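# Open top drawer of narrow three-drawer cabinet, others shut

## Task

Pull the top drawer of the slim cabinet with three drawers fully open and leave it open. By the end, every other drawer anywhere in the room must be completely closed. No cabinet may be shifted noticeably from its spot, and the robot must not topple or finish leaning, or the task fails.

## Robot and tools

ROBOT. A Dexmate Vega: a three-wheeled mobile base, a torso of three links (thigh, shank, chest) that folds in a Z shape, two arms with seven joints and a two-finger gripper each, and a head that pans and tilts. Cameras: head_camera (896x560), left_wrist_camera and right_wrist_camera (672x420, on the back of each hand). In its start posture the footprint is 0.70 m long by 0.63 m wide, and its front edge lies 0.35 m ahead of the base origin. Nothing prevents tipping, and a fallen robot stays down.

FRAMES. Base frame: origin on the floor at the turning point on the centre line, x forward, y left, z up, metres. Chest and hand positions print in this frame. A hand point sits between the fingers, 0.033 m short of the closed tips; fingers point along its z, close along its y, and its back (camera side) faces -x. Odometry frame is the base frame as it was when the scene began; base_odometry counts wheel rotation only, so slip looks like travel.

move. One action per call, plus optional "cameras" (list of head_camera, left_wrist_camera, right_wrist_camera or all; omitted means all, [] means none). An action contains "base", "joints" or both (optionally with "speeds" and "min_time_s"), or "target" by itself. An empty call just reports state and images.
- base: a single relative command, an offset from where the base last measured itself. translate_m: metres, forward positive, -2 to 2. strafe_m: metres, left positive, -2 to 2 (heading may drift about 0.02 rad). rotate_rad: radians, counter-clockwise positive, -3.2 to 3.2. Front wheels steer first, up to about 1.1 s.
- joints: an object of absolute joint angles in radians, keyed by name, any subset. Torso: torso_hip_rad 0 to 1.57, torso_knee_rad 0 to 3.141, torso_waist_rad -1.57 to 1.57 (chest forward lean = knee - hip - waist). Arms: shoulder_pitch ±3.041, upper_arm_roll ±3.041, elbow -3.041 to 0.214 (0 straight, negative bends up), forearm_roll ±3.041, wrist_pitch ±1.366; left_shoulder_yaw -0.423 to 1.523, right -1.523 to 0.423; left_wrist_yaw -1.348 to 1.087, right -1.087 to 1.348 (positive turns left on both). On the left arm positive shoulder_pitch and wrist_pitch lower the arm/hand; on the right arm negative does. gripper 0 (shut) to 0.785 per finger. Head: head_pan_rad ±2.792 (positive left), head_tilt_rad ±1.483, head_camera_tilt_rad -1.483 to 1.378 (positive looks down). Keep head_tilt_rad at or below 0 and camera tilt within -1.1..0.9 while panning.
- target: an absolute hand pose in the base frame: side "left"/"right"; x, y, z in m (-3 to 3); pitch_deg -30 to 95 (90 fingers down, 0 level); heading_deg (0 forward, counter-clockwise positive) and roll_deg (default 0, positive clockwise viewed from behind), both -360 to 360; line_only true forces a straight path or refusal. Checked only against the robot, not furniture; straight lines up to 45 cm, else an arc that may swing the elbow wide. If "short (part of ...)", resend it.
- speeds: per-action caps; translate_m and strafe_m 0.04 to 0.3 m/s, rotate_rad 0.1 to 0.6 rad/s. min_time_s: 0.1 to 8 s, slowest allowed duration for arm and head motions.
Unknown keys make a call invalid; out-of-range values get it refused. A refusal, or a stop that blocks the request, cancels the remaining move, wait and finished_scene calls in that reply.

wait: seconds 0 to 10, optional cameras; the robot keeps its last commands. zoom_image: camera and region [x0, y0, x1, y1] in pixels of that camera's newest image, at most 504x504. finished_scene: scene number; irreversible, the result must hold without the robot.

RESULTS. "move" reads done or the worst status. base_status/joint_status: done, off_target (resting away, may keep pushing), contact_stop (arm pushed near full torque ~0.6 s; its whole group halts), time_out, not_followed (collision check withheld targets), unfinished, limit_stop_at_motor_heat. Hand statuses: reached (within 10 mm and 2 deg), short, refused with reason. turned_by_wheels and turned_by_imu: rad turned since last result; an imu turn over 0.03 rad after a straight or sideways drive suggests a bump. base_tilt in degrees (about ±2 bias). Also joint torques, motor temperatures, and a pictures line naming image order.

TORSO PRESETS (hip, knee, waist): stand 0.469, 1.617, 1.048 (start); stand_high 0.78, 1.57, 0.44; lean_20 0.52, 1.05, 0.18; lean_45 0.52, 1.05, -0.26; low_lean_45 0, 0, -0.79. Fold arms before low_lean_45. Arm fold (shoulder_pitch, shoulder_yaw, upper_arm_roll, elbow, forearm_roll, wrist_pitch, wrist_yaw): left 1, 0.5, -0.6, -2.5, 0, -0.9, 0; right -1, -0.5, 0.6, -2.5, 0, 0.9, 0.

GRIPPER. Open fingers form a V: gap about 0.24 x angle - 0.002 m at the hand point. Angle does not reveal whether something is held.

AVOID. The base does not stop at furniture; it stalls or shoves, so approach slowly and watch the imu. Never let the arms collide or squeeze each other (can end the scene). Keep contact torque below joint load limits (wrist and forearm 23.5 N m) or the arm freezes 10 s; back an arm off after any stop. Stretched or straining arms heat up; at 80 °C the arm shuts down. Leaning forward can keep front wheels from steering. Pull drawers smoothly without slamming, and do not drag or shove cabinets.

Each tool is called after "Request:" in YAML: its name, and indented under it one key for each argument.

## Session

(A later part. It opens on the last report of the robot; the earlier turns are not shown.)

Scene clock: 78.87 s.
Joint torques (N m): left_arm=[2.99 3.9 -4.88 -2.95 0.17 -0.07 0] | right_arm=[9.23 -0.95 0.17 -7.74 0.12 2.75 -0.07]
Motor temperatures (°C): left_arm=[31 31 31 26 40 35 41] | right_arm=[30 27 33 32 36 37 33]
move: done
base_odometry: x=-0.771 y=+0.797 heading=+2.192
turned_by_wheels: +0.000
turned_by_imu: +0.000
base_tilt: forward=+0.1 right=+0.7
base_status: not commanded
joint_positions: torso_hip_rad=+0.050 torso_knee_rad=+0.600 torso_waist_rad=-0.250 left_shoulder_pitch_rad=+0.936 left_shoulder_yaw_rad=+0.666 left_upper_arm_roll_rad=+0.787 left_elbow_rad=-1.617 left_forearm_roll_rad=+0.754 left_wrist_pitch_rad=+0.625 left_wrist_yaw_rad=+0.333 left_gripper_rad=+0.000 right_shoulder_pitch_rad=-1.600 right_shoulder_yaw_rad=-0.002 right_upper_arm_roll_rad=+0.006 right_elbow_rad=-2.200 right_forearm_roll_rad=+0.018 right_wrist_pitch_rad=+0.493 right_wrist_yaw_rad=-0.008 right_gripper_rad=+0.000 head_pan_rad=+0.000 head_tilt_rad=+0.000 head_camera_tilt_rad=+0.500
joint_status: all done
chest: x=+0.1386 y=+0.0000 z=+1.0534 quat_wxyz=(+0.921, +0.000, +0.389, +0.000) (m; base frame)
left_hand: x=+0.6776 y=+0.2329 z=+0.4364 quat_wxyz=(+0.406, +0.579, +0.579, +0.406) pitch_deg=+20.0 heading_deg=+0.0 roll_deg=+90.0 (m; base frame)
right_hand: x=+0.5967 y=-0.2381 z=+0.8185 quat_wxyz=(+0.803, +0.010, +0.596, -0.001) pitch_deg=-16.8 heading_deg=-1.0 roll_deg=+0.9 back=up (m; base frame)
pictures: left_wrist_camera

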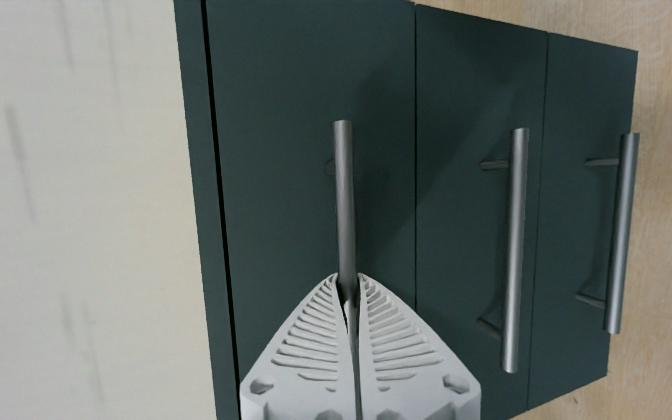

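Request:
move:
  base: {"translate_m": -0.1}
  speeds: {"translate_m": 0.1}
  cameras: ["left_wrist_camera", "head_camera"]

Scene clock: 80.90 s.
Joint torques (N m): left_arm=[-1.38 4.64 -3.96 -3 0.25 -1.38 0.17] | right_arm=[10.9 -1.17 0.57 -8.39 0.32 2.69 0.02]
Motor temperatures (°C): left_arm=[31 31 31 26 40 35 41] | right_arm=[30 27 33 32 36 37 33]
move: done
base_odometry: x=-0.713 y=+0.716 heading=+2.192
turned_by_wheels: +0.000
turned_by_imu: +0.001
base_tilt: forward=+0.1 right=+0.7
base_status: done
joint_positions: torso_hip_rad=+0.050 torso_knee_rad=+0.600 torso_waist_rad=-0.250 left_shoulder_pitch_rad=+0.936 left_shoulder_yaw_rad=+0.666 left_upper_arm_roll_rad=+0.787 left_elbow_rad=-1.618 left_forearm_roll_rad=+0.754 left_wrist_pitch_rad=+0.626 left_wrist_yaw_rad=+0.333 left_gripper_rad=+0.000 right_shoulder_pitch_rad=-1.600 right_shoulder_yaw_rad=-0.002 right_upper_arm_roll_rad=+0.006 right_elbow_rad=-2.200 right_forearm_roll_rad=+0.018 right_wrist_pitch_rad=+0.493 right_wrist_yaw_rad=-0.008 right_gripper_rad=+0.000 head_pan_rad=+0.000 head_tilt_rad=+0.000 head_camera_tilt_rad=+0.500
joint_status: not commanded
chest: x=+0.1385 y=+0.0000 z=+1.0534 quat_wxyz=(+0.921, +0.000, +0.389, +0.000) (m; base frame)
left_hand: x=+0.6773 y=+0.2331 z=+0.4364 quat_wxyz=(+0.406, +0.579, +0.579, +0.406) pitch_deg=+20.0 heading_deg=+0.0 roll_deg=-90.0 (m; base frame)
right_hand: x=+0.5966 y=-0.2381 z=+0.8185 quat_wxyz=(+0.803, +0.010, +0.596, -0.001) pitch_deg=-16.8 heading_deg=-1.0 roll_deg=+0.9 back=up (m; base frame)
pictures: head_camera, left_wrist_camera

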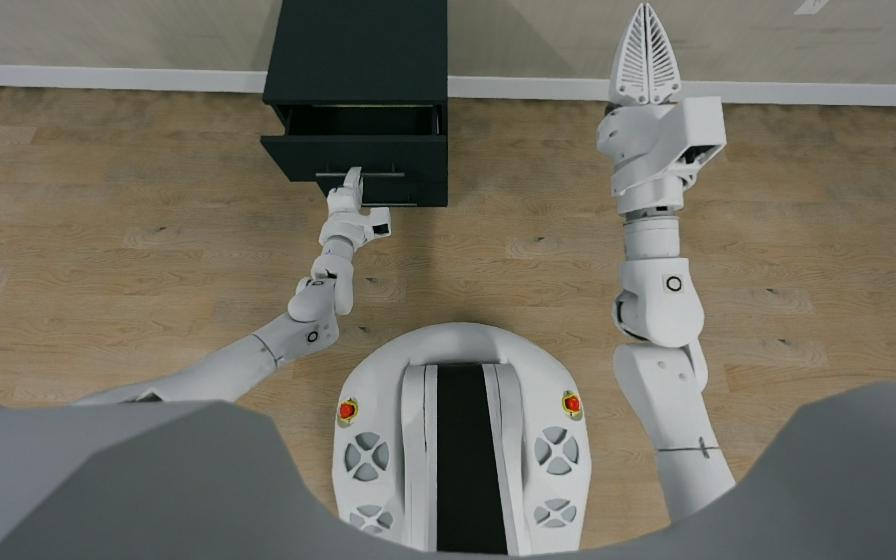

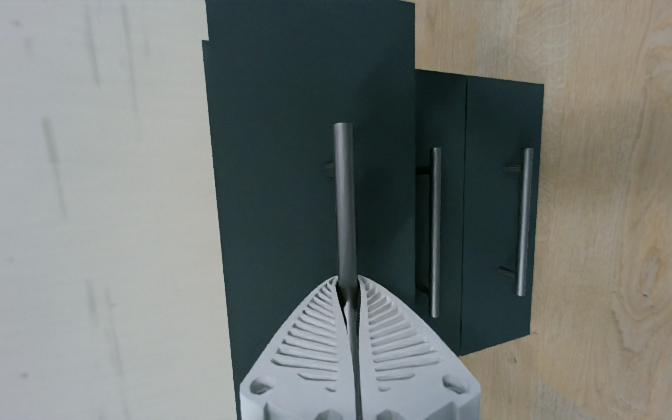

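Request:
move:
  base: {"translate_m": -0.2}
  speeds: {"translate_m": 0.12}
  cameras: ["left_wrist_camera", "head_camera"]

Scene clock: 83.60 s.
Joint torques (N m): left_arm=[-2.53 2.03 -1.85 -4.45 0.89 -2.54 -0.07] | right_arm=[9.56 -1.85 0.73 -8.46 0.13 2.77 -0.12]
Motor temperatures (°C): left_arm=[31 31 31 26 40 35 41] | right_arm=[30 27 33 32 36 37 33]
move: done
base_odometry: x=-0.597 y=+0.553 heading=+2.191
turned_by_wheels: -0.001
turned_by_imu: -0.002
base_tilt: forward=+0.1 right=+0.7
base_status: done
joint_positions: torso_hip_rad=+0.050 torso_knee_rad=+0.600 torso_waist_rad=-0.250 left_shoulder_pitch_rad=+0.936 left_shoulder_yaw_rad=+0.666 left_upper_arm_roll_rad=+0.787 left_elbow_rad=-1.618 left_forearm_roll_rad=+0.754 left_wrist_pitch_rad=+0.626 left_wrist_yaw_rad=+0.333 left_gripper_rad=+0.000 right_shoulder_pitch_rad=-1.600 right_shoulder_yaw_rad=-0.002 right_upper_arm_roll_rad=+0.006 right_elbow_rad=-2.200 right_forearm_roll_rad=+0.018 right_wrist_pitch_rad=+0.493 right_wrist_yaw_rad=-0.008 right_gripper_rad=+0.000 head_pan_rad=+0.000 head_tilt_rad=+0.000 head_camera_tilt_rad=+0.500
joint_status: not commanded
chest: x=+0.1385 y=+0.0000 z=+1.0534 quat_wxyz=(+0.921, +0.000, +0.389, +0.000) (m; base frame)
left_hand: x=+0.6773 y=+0.2334 z=+0.4364 quat_wxyz=(+0.405, +0.579, +0.579, +0.406) pitch_deg=+20.0 heading_deg=+0.1 roll_deg=-90.0 (m; base frame)
right_hand: x=+0.5966 y=-0.2381 z=+0.8185 quat_wxyz=(+0.803, +0.010, +0.596, -0.001) pitch_deg=-16.8 heading_deg=-1.0 roll_deg=+0.9 back=up (m; base frame)
pictures: head_camera, left_wrist_camera

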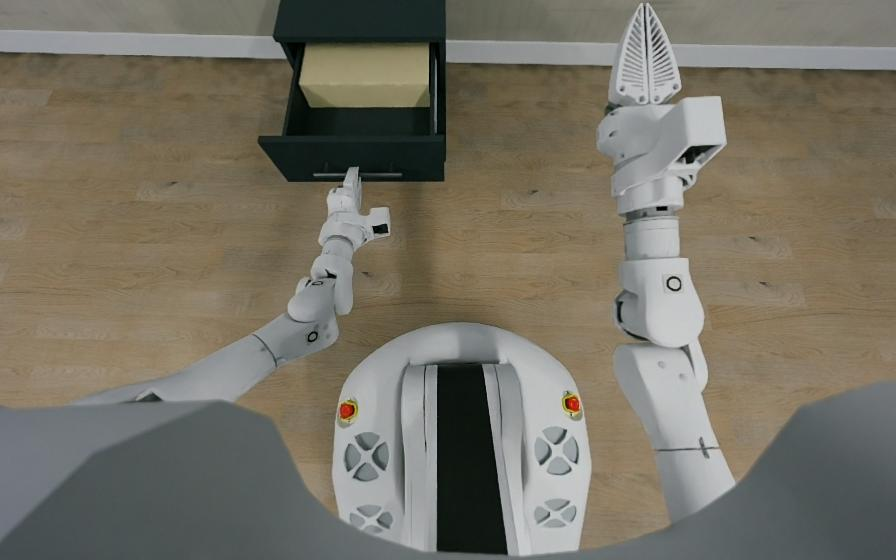

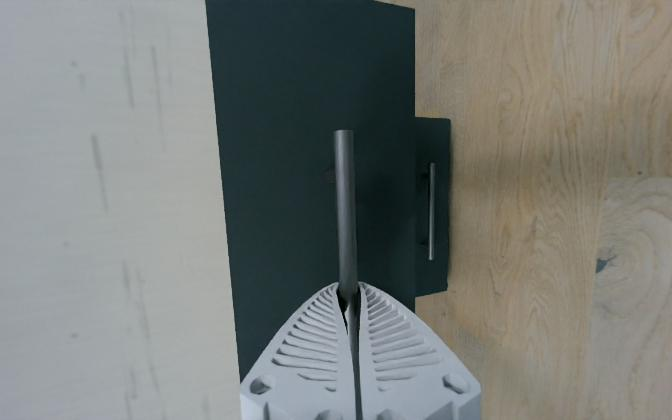

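Request:
move:
  base: {"translate_m": -0.12}
  speeds: {"translate_m": 0.1}
  cameras: ["left_wrist_camera", "head_camera"]

Scene clock: 85.93 s.
Joint torques (N m): left_arm=[-4.94 0.13 -4.12 -3.98 1.37 -0.04 0.96] | right_arm=[8.82 -1.98 0.62 -9.44 0.11 2.92 -0.07]
Motor temperatures (°C): left_arm=[31 31 31 26 40 35 41] | right_arm=[30 27 33 32 36 37 33]
move: done
base_odometry: x=-0.527 y=+0.455 heading=+2.190
turned_by_wheels: -0.001
turned_by_imu: -0.001
base_tilt: forward=+0.1 right=+0.7
base_status: done
joint_positions: torso_hip_rad=+0.050 torso_knee_rad=+0.600 torso_waist_rad=-0.250 left_shoulder_pitch_rad=+0.937 left_shoulder_yaw_rad=+0.666 left_upper_arm_roll_rad=+0.787 left_elbow_rad=-1.618 left_forearm_roll_rad=+0.754 left_wrist_pitch_rad=+0.626 left_wrist_yaw_rad=+0.333 left_gripper_rad=+0.000 right_shoulder_pitch_rad=-1.600 right_shoulder_yaw_rad=-0.002 right_upper_arm_roll_rad=+0.006 right_elbow_rad=-2.200 right_forearm_roll_rad=+0.018 right_wrist_pitch_rad=+0.493 right_wrist_yaw_rad=-0.008 right_gripper_rad=+0.000 head_pan_rad=+0.000 head_tilt_rad=+0.000 head_camera_tilt_rad=+0.500
joint_status: not commanded
chest: x=+0.1386 y=+0.0000 z=+1.0534 quat_wxyz=(+0.921, +0.000, +0.389, +0.000) (m; base frame)
left_hand: x=+0.6771 y=+0.2331 z=+0.4361 quat_wxyz=(+0.406, +0.579, +0.579, +0.406) pitch_deg=+20.0 heading_deg=+0.0 roll_deg=-90.0 (m; base frame)
right_hand: x=+0.5967 y=-0.2381 z=+0.8184 quat_wxyz=(+0.803, +0.010, +0.596, -0.001) pitch_deg=-16.8 heading_deg=-1.0 roll_deg=+0.9 back=up (m; base frame)
pictures: head_camera, left_wrist_camera

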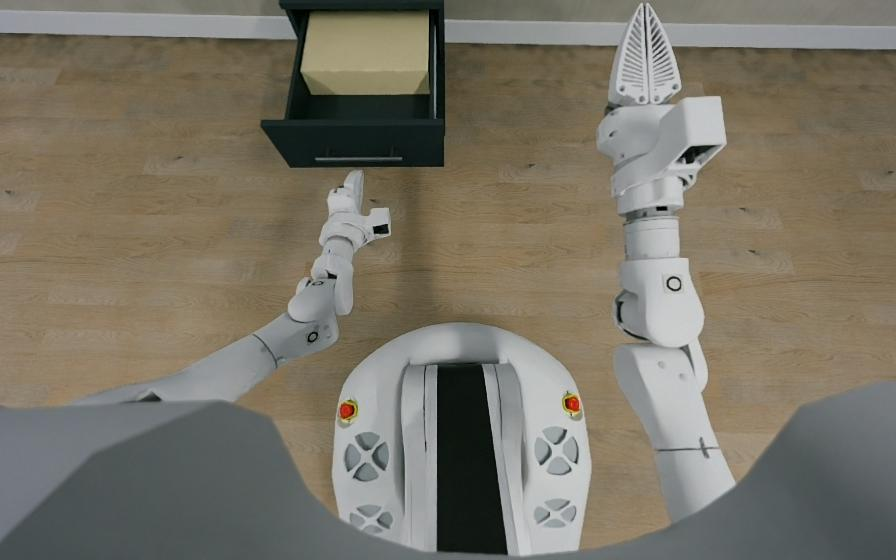

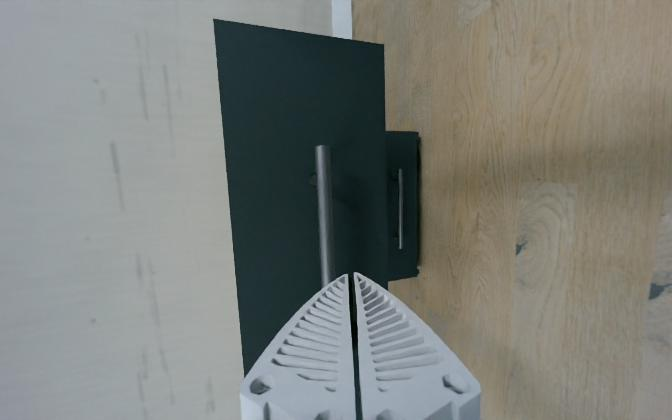

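Request:
move:
  joints: {"left_gripper_rad": 0.3}
  cameras: []

Request:
move:
  base: {"translate_m": 0.045}
  speeds: {"translate_m": 0.1}
  cameras: ["left_wrist_camera", "head_camera"]

Request:
move:
  joints: {"left_gripper_rad": 0.0}
  cameras: ["left_wrist_camera"]

Request:
move:
  base: {"translate_m": -0.04}
  speeds: {"translate_m": 0.05}
  cameras: ["left_wrist_camera", "head_camera"]

Scene clock: 87.30 s.
Joint torques (N m): left_arm=[-5.8 0.21 -3.64 -4.53 1.34 -0.26 0.99] | right_arm=[10.69 -2.44 0.55 -8.92 0.12 2.6 -0.02]
Motor temperatures (°C): left_arm=[31 31 31 26 40 35 41] | right_arm=[30 27 33 32 36 37 33]
move: done
base_odometry: x=-0.527 y=+0.455 heading=+2.190
turned_by_wheels: +0.000
turned_by_imu: +0.000
base_tilt: forward=+0.0 right=+0.8
base_status: not commanded
joint_positions: torso_hip_rad=+0.050 torso_knee_rad=+0.600 torso_waist_rad=-0.250 left_shoulder_pitch_rad=+0.937 left_shoulder_yaw_rad=+0.666 left_upper_arm_roll_rad=+0.787 left_elbow_rad=-1.618 left_forearm_roll_rad=+0.754 left_wrist_pitch_rad=+0.626 left_wrist_yaw_rad=+0.333 left_gripper_rad=+0.300 right_shoulder_pitch_rad=-1.600 right_shoulder_yaw_rad=-0.002 right_upper_arm_roll_rad=+0.006 right_elbow_rad=-2.200 right_forearm_roll_rad=+0.018 right_wrist_pitch_rad=+0.493 right_wrist_yaw_rad=-0.008 right_gripper_rad=+0.000 head_pan_rad=+0.000 head_tilt_rad=+0.000 head_camera_tilt_rad=+0.500
joint_status: all done
chest: x=+0.1386 y=+0.0000 z=+1.0534 quat_wxyz=(+0.921, +0.000, +0.389, +0.000) (m; base frame)
left_hand: x=+0.6771 y=+0.2331 z=+0.4361 quat_wxyz=(+0.406, +0.579, +0.579, +0.406) pitch_deg=+20.0 heading_deg=+0.0 roll_deg=-90.0 (m; base frame)
right_hand: x=+0.5967 y=-0.2381 z=+0.8184 quat_wxyz=(+0.803, +0.010, +0.596, -0.001) pitch_deg=-16.8 heading_deg=-1.0 roll_deg=+0.9 back=up (m; base frame)
pictures: none
No camera images: "cameras" was empty.

Scene clock: 88.73 s.
Joint torques (N m): left_arm=[-6.3 3.32 -4.25 -4.22 1.54 -0.82 0.9] | right_arm=[8.99 -0.73 0.89 -7.72 0.18 3.13 -0.14]
Motor temperatures (°C): left_arm=[31 31 31 26 40 35 41] | right_arm=[30 27 33 32 36 37 33]
move: done
base_odometry: x=-0.553 y=+0.492 heading=+2.189
turned_by_wheels: -0.001
turned_by_imu: +0.000
base_tilt: forward=+0.1 right=+0.8
base_status: done
joint_positions: torso_hip_rad=+0.050 torso_knee_rad=+0.600 torso_waist_rad=-0.250 left_shoulder_pitch_rad=+0.937 left_shoulder_yaw_rad=+0.666 left_upper_arm_roll_rad=+0.787 left_elbow_rad=-1.618 left_forearm_roll_rad=+0.754 left_wrist_pitch_rad=+0.626 left_wrist_yaw_rad=+0.333 left_gripper_rad=+0.300 right_shoulder_pitch_rad=-1.600 right_shoulder_yaw_rad=-0.002 right_upper_arm_roll_rad=+0.006 right_elbow_rad=-2.200 right_forearm_roll_rad=+0.018 right_wrist_pitch_rad=+0.493 right_wrist_yaw_rad=-0.008 right_gripper_rad=+0.000 head_pan_rad=+0.000 head_tilt_rad=+0.000 head_camera_tilt_rad=+0.500
joint_status: not commanded
chest: x=+0.1387 y=+0.0000 z=+1.0533 quat_wxyz=(+0.921, +0.000, +0.389, +0.000) (m; base frame)
left_hand: x=+0.6771 y=+0.2331 z=+0.4360 quat_wxyz=(+0.405, +0.579, +0.579, +0.406) pitch_deg=+20.0 heading_deg=+0.0 roll_deg=-90.0 (m; base frame)
right_hand: x=+0.5967 y=-0.2381 z=+0.8184 quat_wxyz=(+0.803, +0.010, +0.596, -0.001) pitch_deg=-16.8 heading_deg=-1.0 roll_deg=+0.9 back=up (m; base frame)
pictures: head_camera, left_wrist_camera

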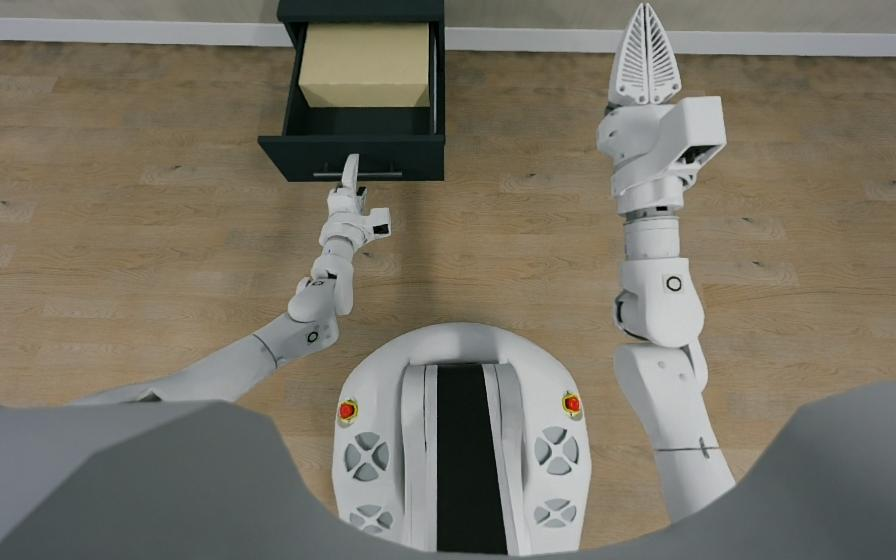

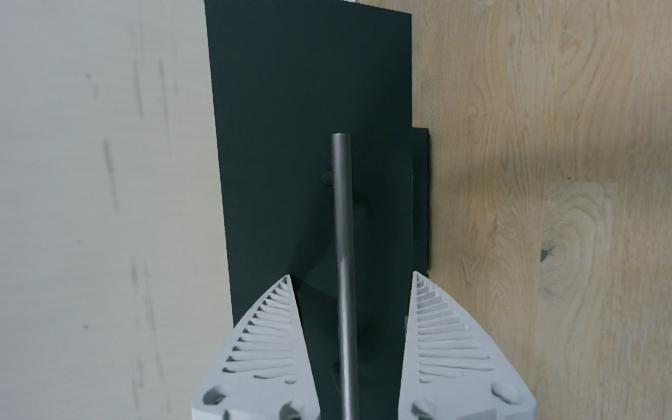

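Scene clock: 89.57 s.
Joint torques (N m): left_arm=[-5.68 2.4 -4.87 -4.6 0.18 -0.52 0.11] | right_arm=[10.33 -0.77 0.55 -8.8 0.01 2.67 -0.07]
Motor temperatures (°C): left_arm=[31 31 31 26 40 35 41] | right_arm=[30 27 33 32 36 37 33]
move: done
base_odometry: x=-0.553 y=+0.492 heading=+2.189
turned_by_wheels: +0.000
turned_by_imu: +0.000
base_tilt: forward=+0.1 right=+0.7
base_status: not commanded
joint_positions: torso_hip_rad=+0.050 torso_knee_rad=+0.600 torso_waist_rad=-0.250 left_shoulder_pitch_rad=+0.937 left_shoulder_yaw_rad=+0.666 left_upper_arm_roll_rad=+0.787 left_elbow_rad=-1.618 left_forearm_roll_rad=+0.754 left_wrist_pitch_rad=+0.626 left_wrist_yaw_rad=+0.333 left_gripper_rad=+0.000 right_shoulder_pitch_rad=-1.600 right_shoulder_yaw_rad=-0.002 right_upper_arm_roll_rad=+0.006 right_elbow_rad=-2.200 right_forearm_roll_rad=+0.018 right_wrist_pitch_rad=+0.493 right_wrist_yaw_rad=-0.008 right_gripper_rad=+0.000 head_pan_rad=+0.000 head_tilt_rad=+0.000 head_camera_tilt_rad=+0.500
joint_status: all done
chest: x=+0.1387 y=+0.0000 z=+1.0533 quat_wxyz=(+0.921, +0.000, +0.389, +0.000) (m; base frame)
left_hand: x=+0.6772 y=+0.2330 z=+0.4362 quat_wxyz=(+0.406, +0.579, +0.579, +0.406) pitch_deg=+20.0 heading_deg=+0.0 roll_deg=-90.0 (m; base frame)
right_hand: x=+0.5967 y=-0.2381 z=+0.8184 quat_wxyz=(+0.803, +0.010, +0.596, -0.001) pitch_deg=-16.8 heading_deg=-1.0 roll_deg=+0.9 back=up (m; base frame)
pictures: left_wrist_camera

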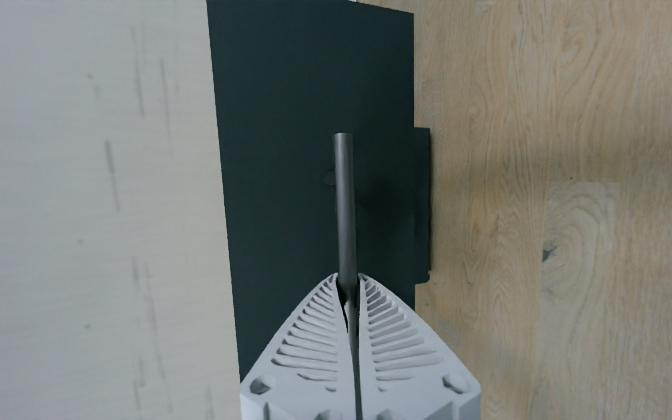

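Scene clock: 90.93 s.
Joint torques (N m): left_arm=[-4.77 2.5 -4.17 -4.77 1.35 -0.08 0.89] | right_arm=[9.24 -1.32 0.37 -7.56 0.11 3.61 -0.23]
Motor temperatures (°C): left_arm=[31 31 31 26 40 35 41] | right_arm=[30 27 33 32 36 37 33]
move: done
base_odometry: x=-0.530 y=+0.459 heading=+2.188
turned_by_wheels: -0.001
turned_by_imu: -0.001
base_tilt: forward=+0.1 right=+0.7
base_status: done
joint_positions: torso_hip_rad=+0.050 torso_knee_rad=+0.600 torso_waist_rad=-0.250 left_shoulder_pitch_rad=+0.937 left_shoulder_yaw_rad=+0.666 left_upper_arm_roll_rad=+0.787 left_elbow_rad=-1.618 left_forearm_roll_rad=+0.754 left_wrist_pitch_rad=+0.626 left_wrist_yaw_rad=+0.333 left_gripper_rad=+0.000 right_shoulder_pitch_rad=-1.600 right_shoulder_yaw_rad=-0.002 right_upper_arm_roll_rad=+0.006 right_elbow_rad=-2.200 right_forearm_roll_rad=+0.018 right_wrist_pitch_rad=+0.493 right_wrist_yaw_rad=-0.008 right_gripper_rad=+0.000 head_pan_rad=+0.000 head_tilt_rad=+0.000 head_camera_tilt_rad=+0.500
joint_status: not commanded
chest: x=+0.1386 y=+0.0000 z=+1.0534 quat_wxyz=(+0.921, +0.000, +0.389, +0.000) (m; base frame)
left_hand: x=+0.6771 y=+0.2331 z=+0.4361 quat_wxyz=(+0.406, +0.579, +0.579, +0.406) pitch_deg=+20.0 heading_deg=+0.0 roll_deg=-90.0 (m; base frame)
right_hand: x=+0.5967 y=-0.2381 z=+0.8184 quat_wxyz=(+0.803, +0.010, +0.596, -0.001) pitch_deg=-16.8 heading_deg=-1.0 roll_deg=+0.9 back=up (m; base frame)
pictures: head_camera, left_wrist_camera

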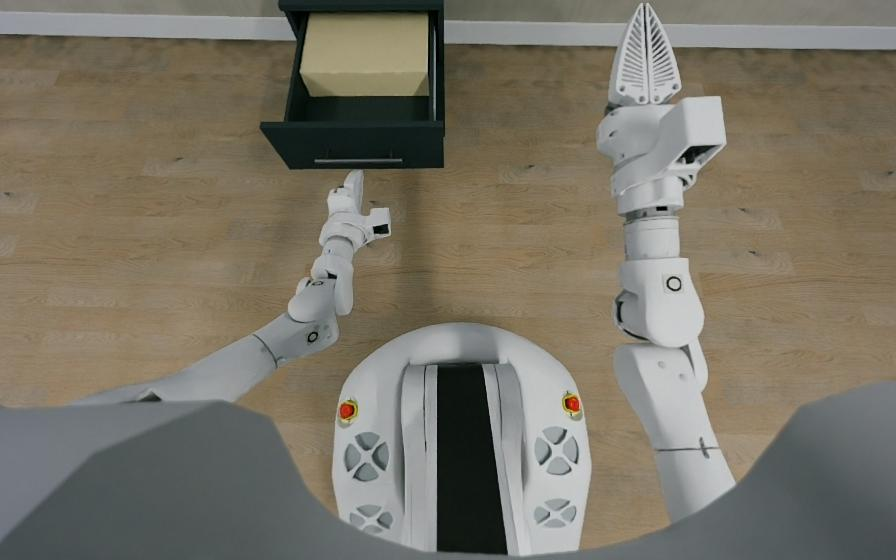

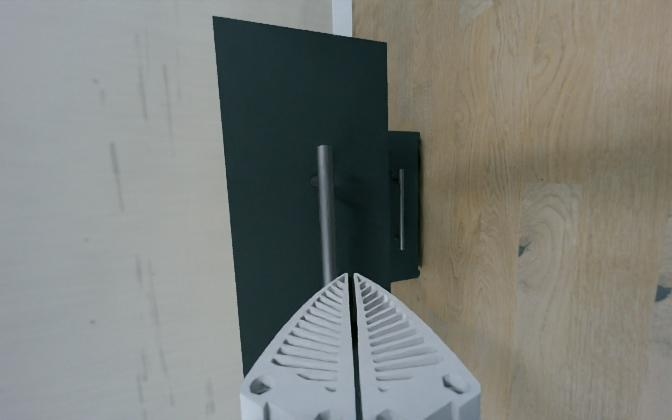

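Request:
move:
  target: {"side": "left", "x": 0.66, "y": 0.22, "z": 0.475, "pitch_deg": 10, "heading_deg": 0, "roll_deg": 90}
  cameras: []

Request:
move:
  base: {"translate_m": 0.25}
  speeds: {"translate_m": 0.15}
  cameras: ["left_wrist_camera", "head_camera"]

Scene clock: 95.57 s.
Joint torques (N m): left_arm=[-2.83 0.06 -8.25 -5.06 1.97 0.18 1.39] | right_arm=[10.28 -1.68 0.8 -8.29 0.14 2.81 -0.01]
Motor temperatures (°C): left_arm=[31 31 31 26 40 35 41] | right_arm=[30 27 33 32 36 37 33]
move: done
base_odometry: x=-0.530 y=+0.459 heading=+2.188
turned_by_wheels: +0.000
turned_by_imu: +0.000
base_tilt: forward=+0.1 right=+0.7
base_status: not commanded
joint_positions: torso_hip_rad=+0.050 torso_knee_rad=+0.600 torso_waist_rad=-0.250 left_shoulder_pitch_rad=+0.997 left_shoulder_yaw_rad=+0.613 left_upper_arm_roll_rad=+0.783 left_elbow_rad=-1.579 left_forearm_roll_rad=+0.793 left_wrist_pitch_rad=+0.621 left_wrist_yaw_rad=+0.562 left_gripper_rad=+0.000 right_shoulder_pitch_rad=-1.600 right_shoulder_yaw_rad=-0.002 right_upper_arm_roll_rad=+0.006 right_elbow_rad=-2.200 right_forearm_roll_rad=+0.018 right_wrist_pitch_rad=+0.493 right_wrist_yaw_rad=-0.008 right_gripper_rad=+0.000 head_pan_rad=+0.000 head_tilt_rad=+0.000 head_camera_tilt_rad=+0.500
joint_status: not commanded
chest: x=+0.1386 y=+0.0000 z=+1.0534 quat_wxyz=(+0.921, +0.000, +0.389, +0.000) (m; base frame)
left_hand: x=+0.6603 y=+0.2202 z=+0.4742 quat_wxyz=(+0.454, +0.542, +0.542, +0.454) pitch_deg=+10.2 heading_deg=+0.0 roll_deg=-90.0 (m; base frame)
left_hand_status: reached (straight line, planned for 1.1 s): 1 mm and 0.2 deg off.
right_hand: x=+0.5967 y=-0.2381 z=+0.8184 quat_wxyz=(+0.803, +0.010, +0.596, -0.001) pitch_deg=-16.8 heading_deg=-1.0 roll_deg=+0.9 back=up (m; base frame)
pictures: none
No camera images: "cameras" was empty.

Scene clock: 98.27 s.
Joint torques (N m): left_arm=[-9.06 -0.77 -7.49 -4.64 1.79 0.16 1.29] | right_arm=[10.02 -0.37 0.59 -8.67 0.11 2.39 0.06]
Motor temperatures (°C): left_arm=[31 31 31 26 40 35 41] | right_arm=[30 27 33 32 36 37 33]
move: done
base_odometry: x=-0.675 y=+0.663 heading=+2.187
turned_by_wheels: -0.001
turned_by_imu: -0.001
base_tilt: forward=+0.1 right=+0.8
base_status: done
joint_positions: torso_hip_rad=+0.050 torso_knee_rad=+0.600 torso_waist_rad=-0.250 left_shoulder_pitch_rad=+0.999 left_shoulder_yaw_rad=+0.612 left_upper_arm_roll_rad=+0.783 left_elbow_rad=-1.578 left_forearm_roll_rad=+0.794 left_wrist_pitch_rad=+0.621 left_wrist_yaw_rad=+0.566 left_gripper_rad=+0.000 right_shoulder_pitch_rad=-1.600 right_shoulder_yaw_rad=-0.002 right_upper_arm_roll_rad=+0.006 right_elbow_rad=-2.200 right_forearm_roll_rad=+0.018 right_wrist_pitch_rad=+0.493 right_wrist_yaw_rad=-0.008 right_gripper_rad=+0.000 head_pan_rad=+0.000 head_tilt_rad=+0.000 head_camera_tilt_rad=+0.500
joint_status: not commanded
chest: x=+0.1387 y=+0.0000 z=+1.0533 quat_wxyz=(+0.921, +0.000, +0.389, +0.000) (m; base frame)
left_hand: x=+0.6598 y=+0.2200 z=+0.4746 quat_wxyz=(+0.454, +0.542, +0.542, +0.454) pitch_deg=+10.0 heading_deg=+0.0 roll_deg=-90.0 (m; base frame)
right_hand: x=+0.5967 y=-0.2381 z=+0.8184 quat_wxyz=(+0.803, +0.010, +0.596, -0.001) pitch_deg=-16.8 heading_deg=-1.0 roll_deg=+0.9 back=up (m; base frame)
pictures: head_camera, left_wrist_camera

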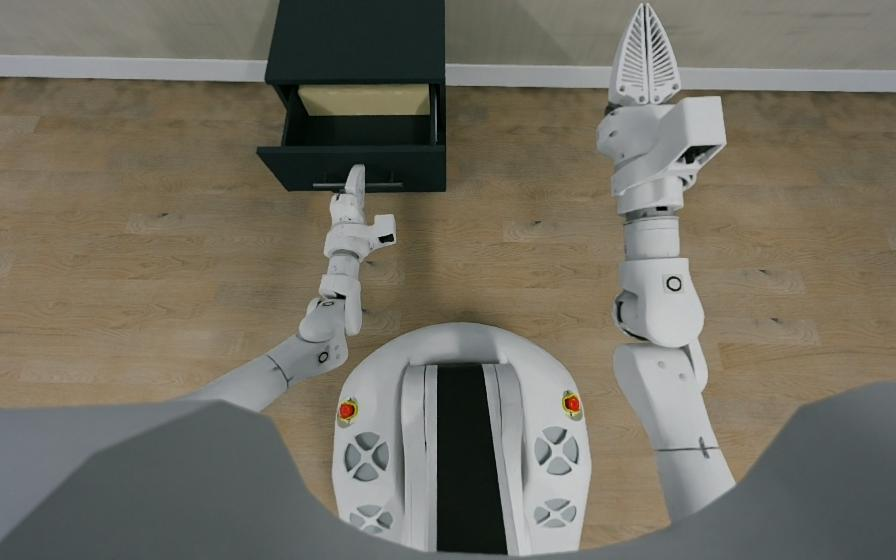

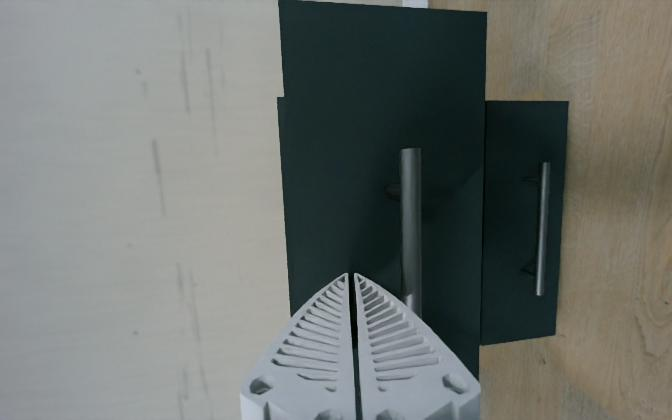

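Request:
move:
  base: {"translate_m": 0.18}
  speeds: {"translate_m": 0.1}
  cameras: ["left_wrist_camera", "head_camera"]

Request:
zoom_image:
  camera: "head_camera"
  region: [240, 60, 480, 260]

Scene clock: 101.17 s.
Joint torques (N m): left_arm=[-9.86 -0.87 -7.6 -5.36 1.88 -0.31 1.1] | right_arm=[9.93 -2.02 0.57 -8.11 0.09 2.88 -0.12]
Motor temperatures (°C): left_arm=[31 31 31 26 40 35 41] | right_arm=[30 27 33 32 36 37 33]
move: done
base_odometry: x=-0.779 y=+0.810 heading=+2.186
turned_by_wheels: -0.001
turned_by_imu: -0.001
base_tilt: forward=+0.1 right=+0.8
base_status: done
joint_positions: torso_hip_rad=+0.050 torso_knee_rad=+0.600 torso_waist_rad=-0.250 left_shoulder_pitch_rad=+0.999 left_shoulder_yaw_rad=+0.612 left_upper_arm_roll_rad=+0.783 left_elbow_rad=-1.578 left_forearm_roll_rad=+0.794 left_wrist_pitch_rad=+0.620 left_wrist_yaw_rad=+0.566 left_gripper_rad=+0.000 right_shoulder_pitch_rad=-1.600 right_shoulder_yaw_rad=-0.002 right_upper_arm_roll_rad=+0.006 right_elbow_rad=-2.200 right_forearm_roll_rad=+0.018 right_wrist_pitch_rad=+0.493 right_wrist_yaw_rad=-0.008 right_gripper_rad=+0.000 head_pan_rad=+0.000 head_tilt_rad=+0.000 head_camera_tilt_rad=+0.500
joint_status: not commanded
chest: x=+0.1387 y=+0.0000 z=+1.0533 quat_wxyz=(+0.921, +0.000, +0.389, +0.000) (m; base frame)
left_hand: x=+0.6598 y=+0.2200 z=+0.4747 quat_wxyz=(+0.454, +0.542, +0.542, +0.454) pitch_deg=+10.0 heading_deg=+0.0 roll_deg=-90.0 (m; base frame)
right_hand: x=+0.5967 y=-0.2381 z=+0.8184 quat_wxyz=(+0.803, +0.010, +0.596, -0.001) pitch_deg=-16.8 heading_deg=-1.0 roll_deg=+0.9 back=up (m; base frame)
pictures: head_camera, left_wrist_camera

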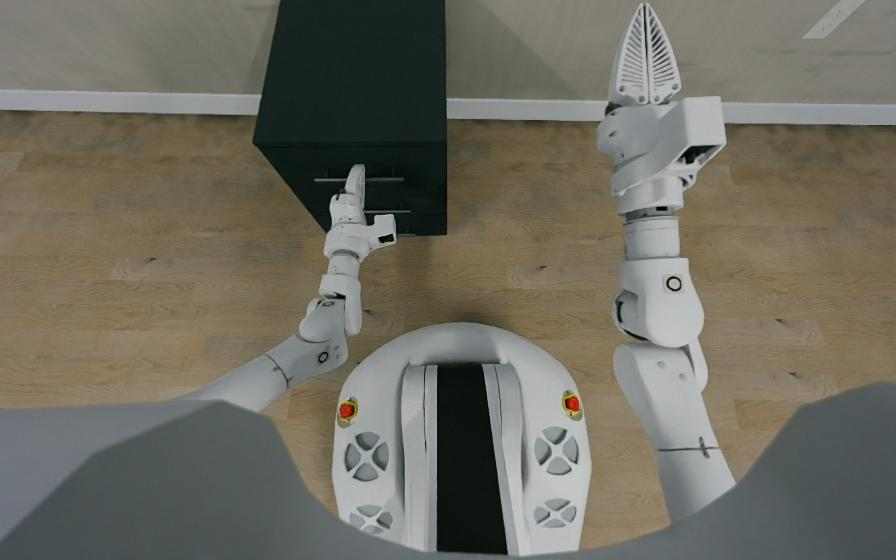

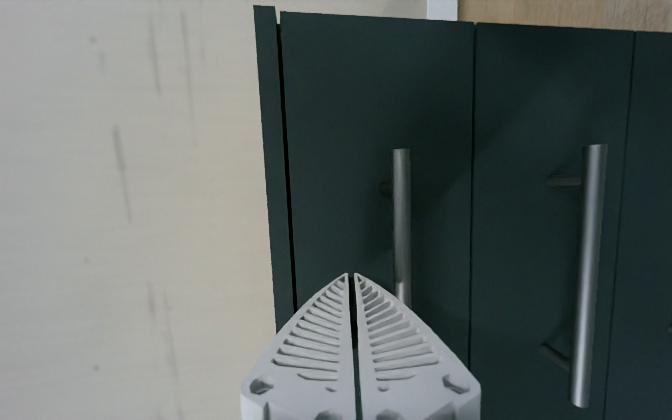

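Scaled by 2.100 from the camera's 896x560 image, which has a finer 960x600 frame.

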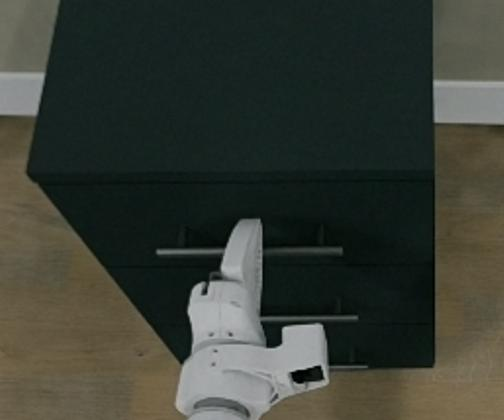

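Request:
move:
  base: {"translate_m": 0.025}
  speeds: {"translate_m": 0.05}
  cameras: ["left_wrist_camera", "head_camera"]

Request:
zoom_image:
  camera: "head_camera"
  region: [240, 60, 480, 260]

Scene clock: 102.70 s.
Joint torques (N m): left_arm=[-14.27 0.62 -8.79 -5.15 1.38 0.32 1.02] | right_arm=[9.34 -1.74 0.62 -7.81 0.08 2.97 -0.13]
Motor temperatures (°C): left_arm=[31 31 31 26 40 35 41] | right_arm=[30 27 33 32 36 37 33]
move: done
base_odometry: x=-0.793 y=+0.830 heading=+2.185
turned_by_wheels: -0.001
turned_by_imu: -0.001
base_tilt: forward=+0.1 right=+0.7
base_status: done
joint_positions: torso_hip_rad=+0.050 torso_knee_rad=+0.600 torso_waist_rad=-0.250 left_shoulder_pitch_rad=+0.999 left_shoulder_yaw_rad=+0.612 left_upper_arm_roll_rad=+0.783 left_elbow_rad=-1.578 left_forearm_roll_rad=+0.794 left_wrist_pitch_rad=+0.620 left_wrist_yaw_rad=+0.566 left_gripper_rad=+0.000 right_shoulder_pitch_rad=-1.600 right_shoulder_yaw_rad=-0.002 right_upper_arm_roll_rad=+0.006 right_elbow_rad=-2.200 right_forearm_roll_rad=+0.018 right_wrist_pitch_rad=+0.493 right_wrist_yaw_rad=-0.008 right_gripper_rad=+0.000 head_pan_rad=+0.000 head_tilt_rad=+0.000 head_camera_tilt_rad=+0.500
joint_status: not commanded
chest: x=+0.1386 y=+0.0000 z=+1.0534 quat_wxyz=(+0.921, +0.000, +0.389, +0.000) (m; base frame)
left_hand: x=+0.6597 y=+0.2199 z=+0.4747 quat_wxyz=(+0.454, +0.542, +0.542, +0.454) pitch_deg=+10.0 heading_deg=+0.0 roll_deg=-90.0 (m; base frame)
right_hand: x=+0.5967 y=-0.2381 z=+0.8184 quat_wxyz=(+0.803, +0.010, +0.596, -0.001) pitch_deg=-16.8 heading_deg=-1.0 roll_deg=+0.9 back=up (m; base frame)
pictures: head_camera, left_wrist_camera

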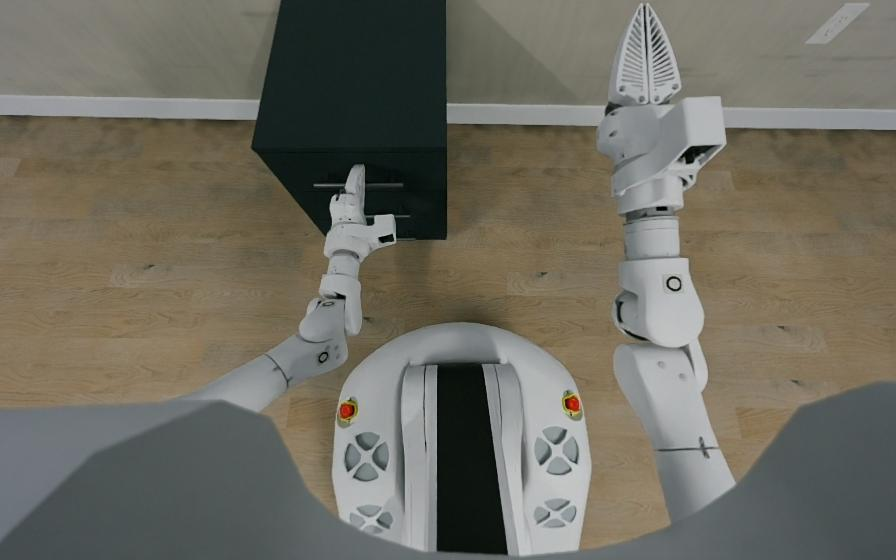

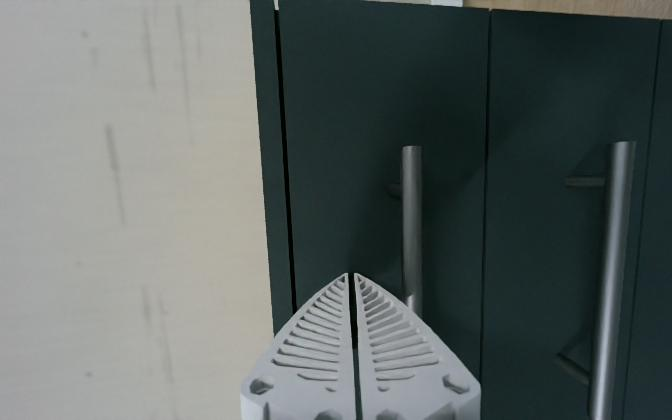

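Scaled by 2.100 from the camera's 896x560 image, which has a finer 960x600 frame.

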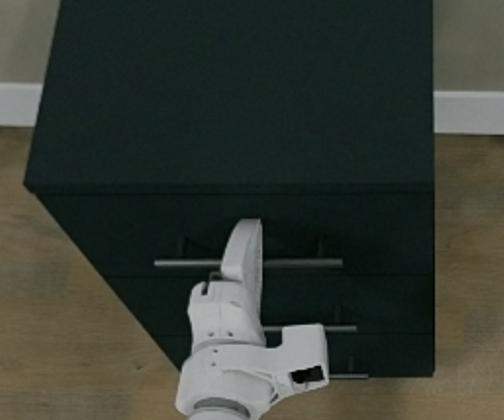

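Request:
move:
  base: {"translate_m": -0.45}
  cameras: []

Request:
move:
  base: {"rotate_rad": 3.14}
  joints: {"torso_hip_rad": 0.469, "torso_knee_rad": 1.617, "torso_waist_rad": 1.048, "head_camera_tilt_rad": 0.4}
  cameras: ["head_camera", "left_wrist_camera"]

Scene clock: 106.53 s.
Joint torques (N m): left_arm=[-11.91 -0.88 -7.82 -4.97 1.57 -0.13 0.89] | right_arm=[8.96 -1.31 0.19 -8.19 0.11 2.72 -0.18]
Motor temperatures (°C): left_arm=[31 31 31 26 40 35 41] | right_arm=[30 27 33 32 36 37 33]
move: done
base_odometry: x=-0.535 y=+0.462 heading=+2.184
turned_by_wheels: -0.001
turned_by_imu: -0.001
base_tilt: forward=+0.0 right=+0.8
base_status: done
joint_positions: torso_hip_rad=+0.050 torso_knee_rad=+0.600 torso_waist_rad=-0.250 left_shoulder_pitch_rad=+0.999 left_shoulder_yaw_rad=+0.612 left_upper_arm_roll_rad=+0.783 left_elbow_rad=-1.578 left_forearm_roll_rad=+0.794 left_wrist_pitch_rad=+0.620 left_wrist_yaw_rad=+0.566 left_gripper_rad=+0.000 right_shoulder_pitch_rad=-1.600 right_shoulder_yaw_rad=-0.002 right_upper_arm_roll_rad=+0.006 right_elbow_rad=-2.200 right_forearm_roll_rad=+0.018 right_wrist_pitch_rad=+0.493 right_wrist_yaw_rad=-0.008 right_gripper_rad=+0.000 head_pan_rad=+0.000 head_tilt_rad=+0.000 head_camera_tilt_rad=+0.500
joint_status: not commanded
chest: x=+0.1386 y=+0.0000 z=+1.0533 quat_wxyz=(+0.921, +0.000, +0.389, +0.000) (m; base frame)
left_hand: x=+0.6598 y=+0.2200 z=+0.4747 quat_wxyz=(+0.454, +0.542, +0.542, +0.454) pitch_deg=+10.0 heading_deg=+0.0 roll_deg=-90.0 (m; base frame)
right_hand: x=+0.5967 y=-0.2381 z=+0.8184 quat_wxyz=(+0.803, +0.010, +0.596, -0.001) pitch_deg=-16.8 heading_deg=-1.0 roll_deg=+0.9 back=up (m; base frame)
pictures: none
No camera images: "cameras" was empty.

Scene clock: 113.33 s.
Joint torques (N m): left_arm=[-26.88 0.8 -13.08 -5.48 1.8 0.13 0.92] | right_arm=[20.73 -1.65 0.6 -7.68 0.25 1.7 0.08]
Motor temperatures (°C): left_arm=[31 31 31 26 40 35 41] | right_arm=[30 27 33 32 36 37 33]
move: done
base_odometry: x=-0.537 y=+0.464 heading=-0.950
turned_by_wheels: +3.149
turned_by_imu: +3.130
base_tilt: forward=+0.1 right=+0.8
base_status: done
joint_positions: torso_hip_rad=+0.469 torso_knee_rad=+1.617 torso_waist_rad=+1.048 left_shoulder_pitch_rad=+0.999 left_shoulder_yaw_rad=+0.612 left_upper_arm_roll_rad=+0.783 left_elbow_rad=-1.578 left_forearm_roll_rad=+0.794 left_wrist_pitch_rad=+0.621 left_wrist_yaw_rad=+0.566 left_gripper_rad=+0.000 right_shoulder_pitch_rad=-1.600 right_shoulder_yaw_rad=-0.002 right_upper_arm_roll_rad=+0.006 right_elbow_rad=-2.200 right_forearm_roll_rad=+0.018 right_wrist_pitch_rad=+0.493 right_wrist_yaw_rad=-0.008 right_gripper_rad=+0.000 head_pan_rad=+0.000 head_tilt_rad=+0.000 head_camera_tilt_rad=+0.400
joint_status: all done
chest: x=-0.0110 y=+0.0000 z=+1.4155 quat_wxyz=(+0.999, +0.000, +0.050, +0.000) (m; base frame)
left_hand: x=+0.7603 y=+0.2200 z=+1.3085 quat_wxyz=(+0.613, +0.353, +0.353, +0.613) pitch_deg=-30.1 heading_deg=+0.0 roll_deg=-90.0 (m; base frame)
right_hand: x=+0.4907 y=-0.2381 z=+1.5308 quat_wxyz=(+0.958, +0.010, +0.285, +0.002) pitch_deg=-56.8 heading_deg=-1.8 roll_deg=+2.1 back=up (m; base frame)
pictures: head_camera, left_wrist_camera

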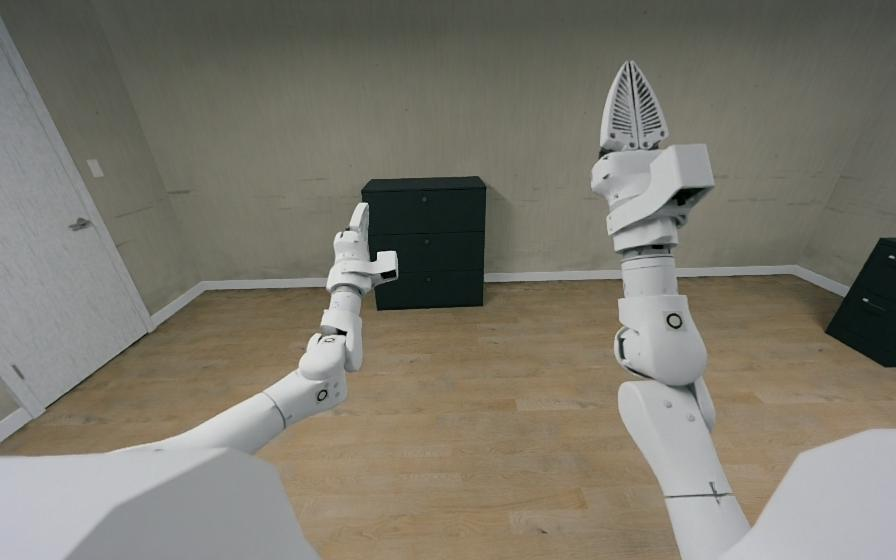

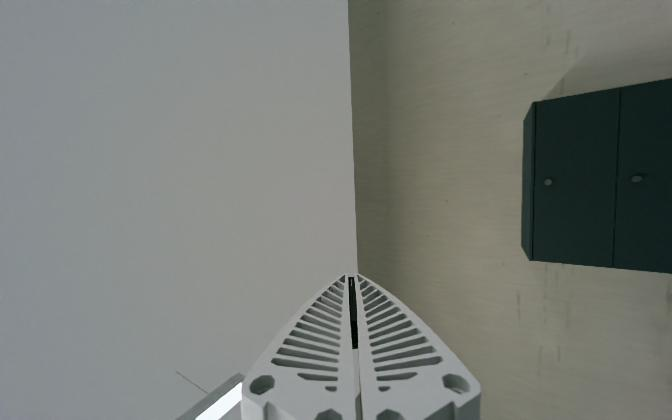

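Request:
zoom_image:
  camera: "head_camera"
  region: [340, 160, 520, 330]

Request:
zoom_image:
  camera: "head_camera"
  region: [800, 220, 896, 380]

Scaled by 2.800 from the camera's 896x560 image, which has a finer 960x600 frame.

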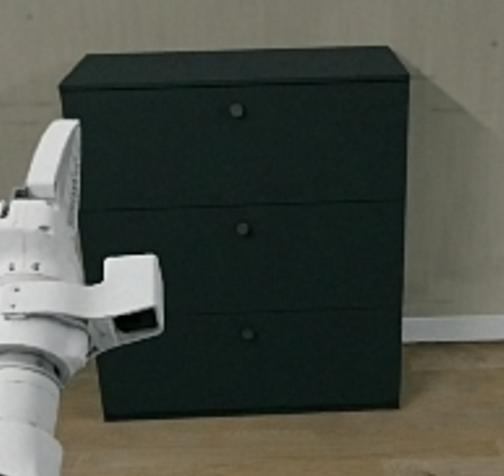

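Scaled by 3.150 from the camera's 896x560 image, which has a finer 960x600 frame.

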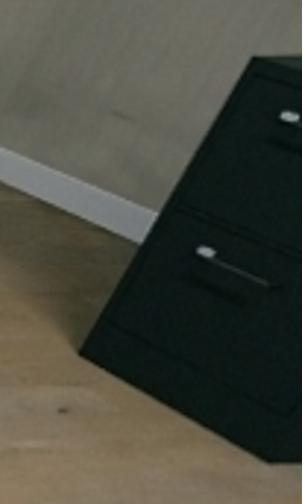

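Request:
move:
  base: {"rotate_rad": 0.07}
  joints: {"left_elbow_rad": -2.2, "left_shoulder_pitch_rad": 1.6, "left_shoulder_yaw_rad": 0, "left_upper_arm_roll_rad": 0, "left_forearm_roll_rad": 0, "left_wrist_pitch_rad": -0.3, "left_wrist_yaw_rad": 0}
  cameras: []

Request:
move:
  base: {"translate_m": 1.4}
  cameras: ["head_camera"]

Request:
zoom_image:
  camera: "head_camera"
  region: [300, 100, 600, 400]

Scene clock: 119.23 s.
Joint torques (N m): left_arm=[-8.37 -3.34 -3.75 -7.76 0.03 -1.44 -0.22] | right_arm=[21.77 -1.89 0.66 -7.6 0.07 2.21 -0.08]
Motor temperatures (°C): left_arm=[31 31 31 26 40 35 41] | right_arm=[30 27 33 32 36 37 33]
move: done
base_odometry: x=-0.537 y=+0.464 heading=-0.880
turned_by_wheels: +0.070
turned_by_imu: +0.070
base_tilt: forward=+0.0 right=+0.8
base_status: done
joint_positions: torso_hip_rad=+0.469 torso_knee_rad=+1.617 torso_waist_rad=+1.048 left_shoulder_pitch_rad=+1.597 left_shoulder_yaw_rad=+0.003 left_upper_arm_roll_rad=+0.003 left_elbow_rad=-2.197 left_forearm_roll_rad=+0.003 left_wrist_pitch_rad=-0.296 left_wrist_yaw_rad=+0.003 left_gripper_rad=+0.000 right_shoulder_pitch_rad=-1.600 right_shoulder_yaw_rad=-0.002 right_upper_arm_roll_rad=+0.006 right_elbow_rad=-2.200 right_forearm_roll_rad=+0.018 right_wrist_pitch_rad=+0.493 right_wrist_yaw_rad=-0.008 right_gripper_rad=+0.000 head_pan_rad=+0.000 head_tilt_rad=+0.000 head_camera_tilt_rad=+0.400
joint_status: all done
chest: x=-0.0110 y=+0.0000 z=+1.4155 quat_wxyz=(+0.999, +0.000, +0.050, +0.000) (m; base frame)
left_hand: x=+0.5546 y=+0.2274 z=+1.4805 quat_wxyz=(+0.926, +0.002, +0.378, +0.000) pitch_deg=-45.6 heading_deg=-0.2 roll_deg=+0.3 back=up (m; base frame)
right_hand: x=+0.4907 y=-0.2381 z=+1.5308 quat_wxyz=(+0.958, +0.010, +0.285, +0.002) pitch_deg=-56.8 heading_deg=-1.8 roll_deg=+2.1 back=up (m; base frame)
pictures: none
No camera images: "cameras" was empty.

Scene clock: 125.77 s.
Joint torques (N m): left_arm=[-9.1 -3.1 -3.09 -7.3 -0.12 -1.57 -0.37] | right_arm=[21.56 -1.25 0.21 -6.9 0.15 1.72 -0.16]
Motor temperatures (°C): left_arm=[31 31 31 26 40 35 41] | right_arm=[30 27 33 32 36 37 33]
move: done
base_odometry: x=+0.357 y=-0.614 heading=-0.879
turned_by_wheels: +0.001
turned_by_imu: +0.000
base_tilt: forward=+0.1 right=+0.7
base_status: done
joint_positions: torso_hip_rad=+0.469 torso_knee_rad=+1.617 torso_waist_rad=+1.048 left_shoulder_pitch_rad=+1.600 left_shoulder_yaw_rad=+0.000 left_upper_arm_roll_rad=+0.000 left_elbow_rad=-2.200 left_forearm_roll_rad=+0.000 left_wrist_pitch_rad=-0.300 left_wrist_yaw_rad=+0.000 left_gripper_rad=+0.000 right_shoulder_pitch_rad=-1.600 right_shoulder_yaw_rad=-0.002 right_upper_arm_roll_rad=+0.006 right_elbow_rad=-2.200 right_forearm_roll_rad=+0.018 right_wrist_pitch_rad=+0.493 right_wrist_yaw_rad=-0.008 right_gripper_rad=+0.000 head_pan_rad=+0.000 head_tilt_rad=+0.000 head_camera_tilt_rad=+0.400
joint_status: not commanded
chest: x=-0.0110 y=+0.0000 z=+1.4155 quat_wxyz=(+0.999, +0.000, +0.050, +0.000) (m; base frame)
left_hand: x=+0.5526 y=+0.2292 z=+1.4816 quat_wxyz=(+0.927, +0.000, +0.376, +0.000) pitch_deg=-45.8 heading_deg=+0.0 roll_deg=+0.0 back=up (m; base frame)
right_hand: x=+0.4907 y=-0.2381 z=+1.5308 quat_wxyz=(+0.958, +0.010, +0.285, +0.002) pitch_deg=-56.8 heading_deg=-1.8 roll_deg=+2.1 back=up (m; base frame)
pictures: head_camera

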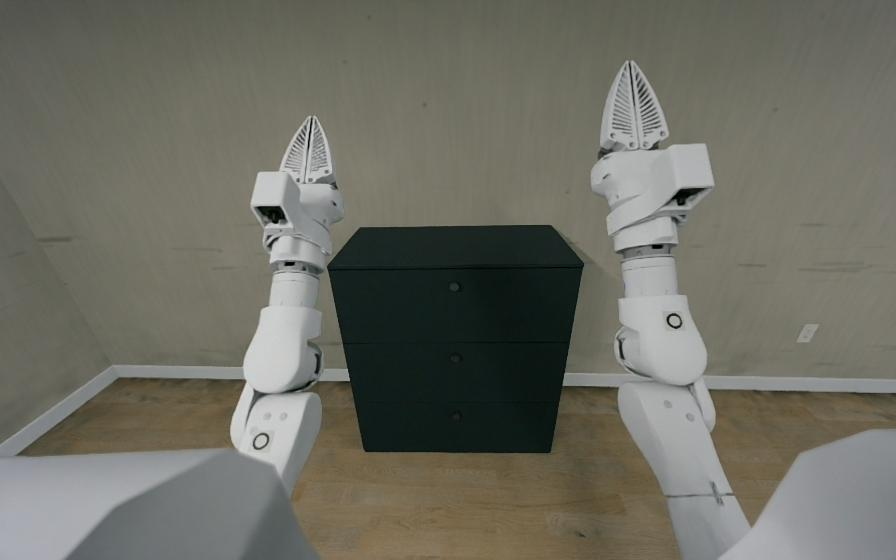

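Scaled by 1.680 from the camera's 896x560 image, which has a finer 960x600 frame.

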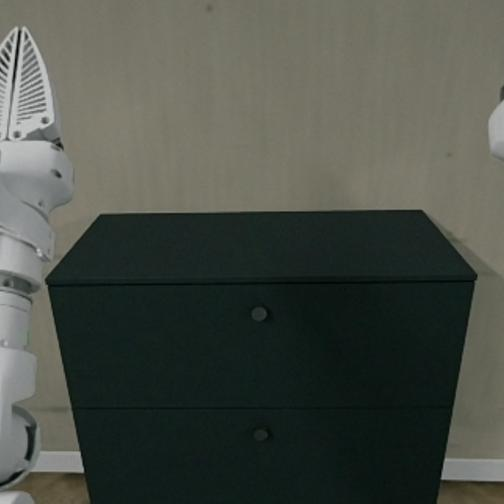

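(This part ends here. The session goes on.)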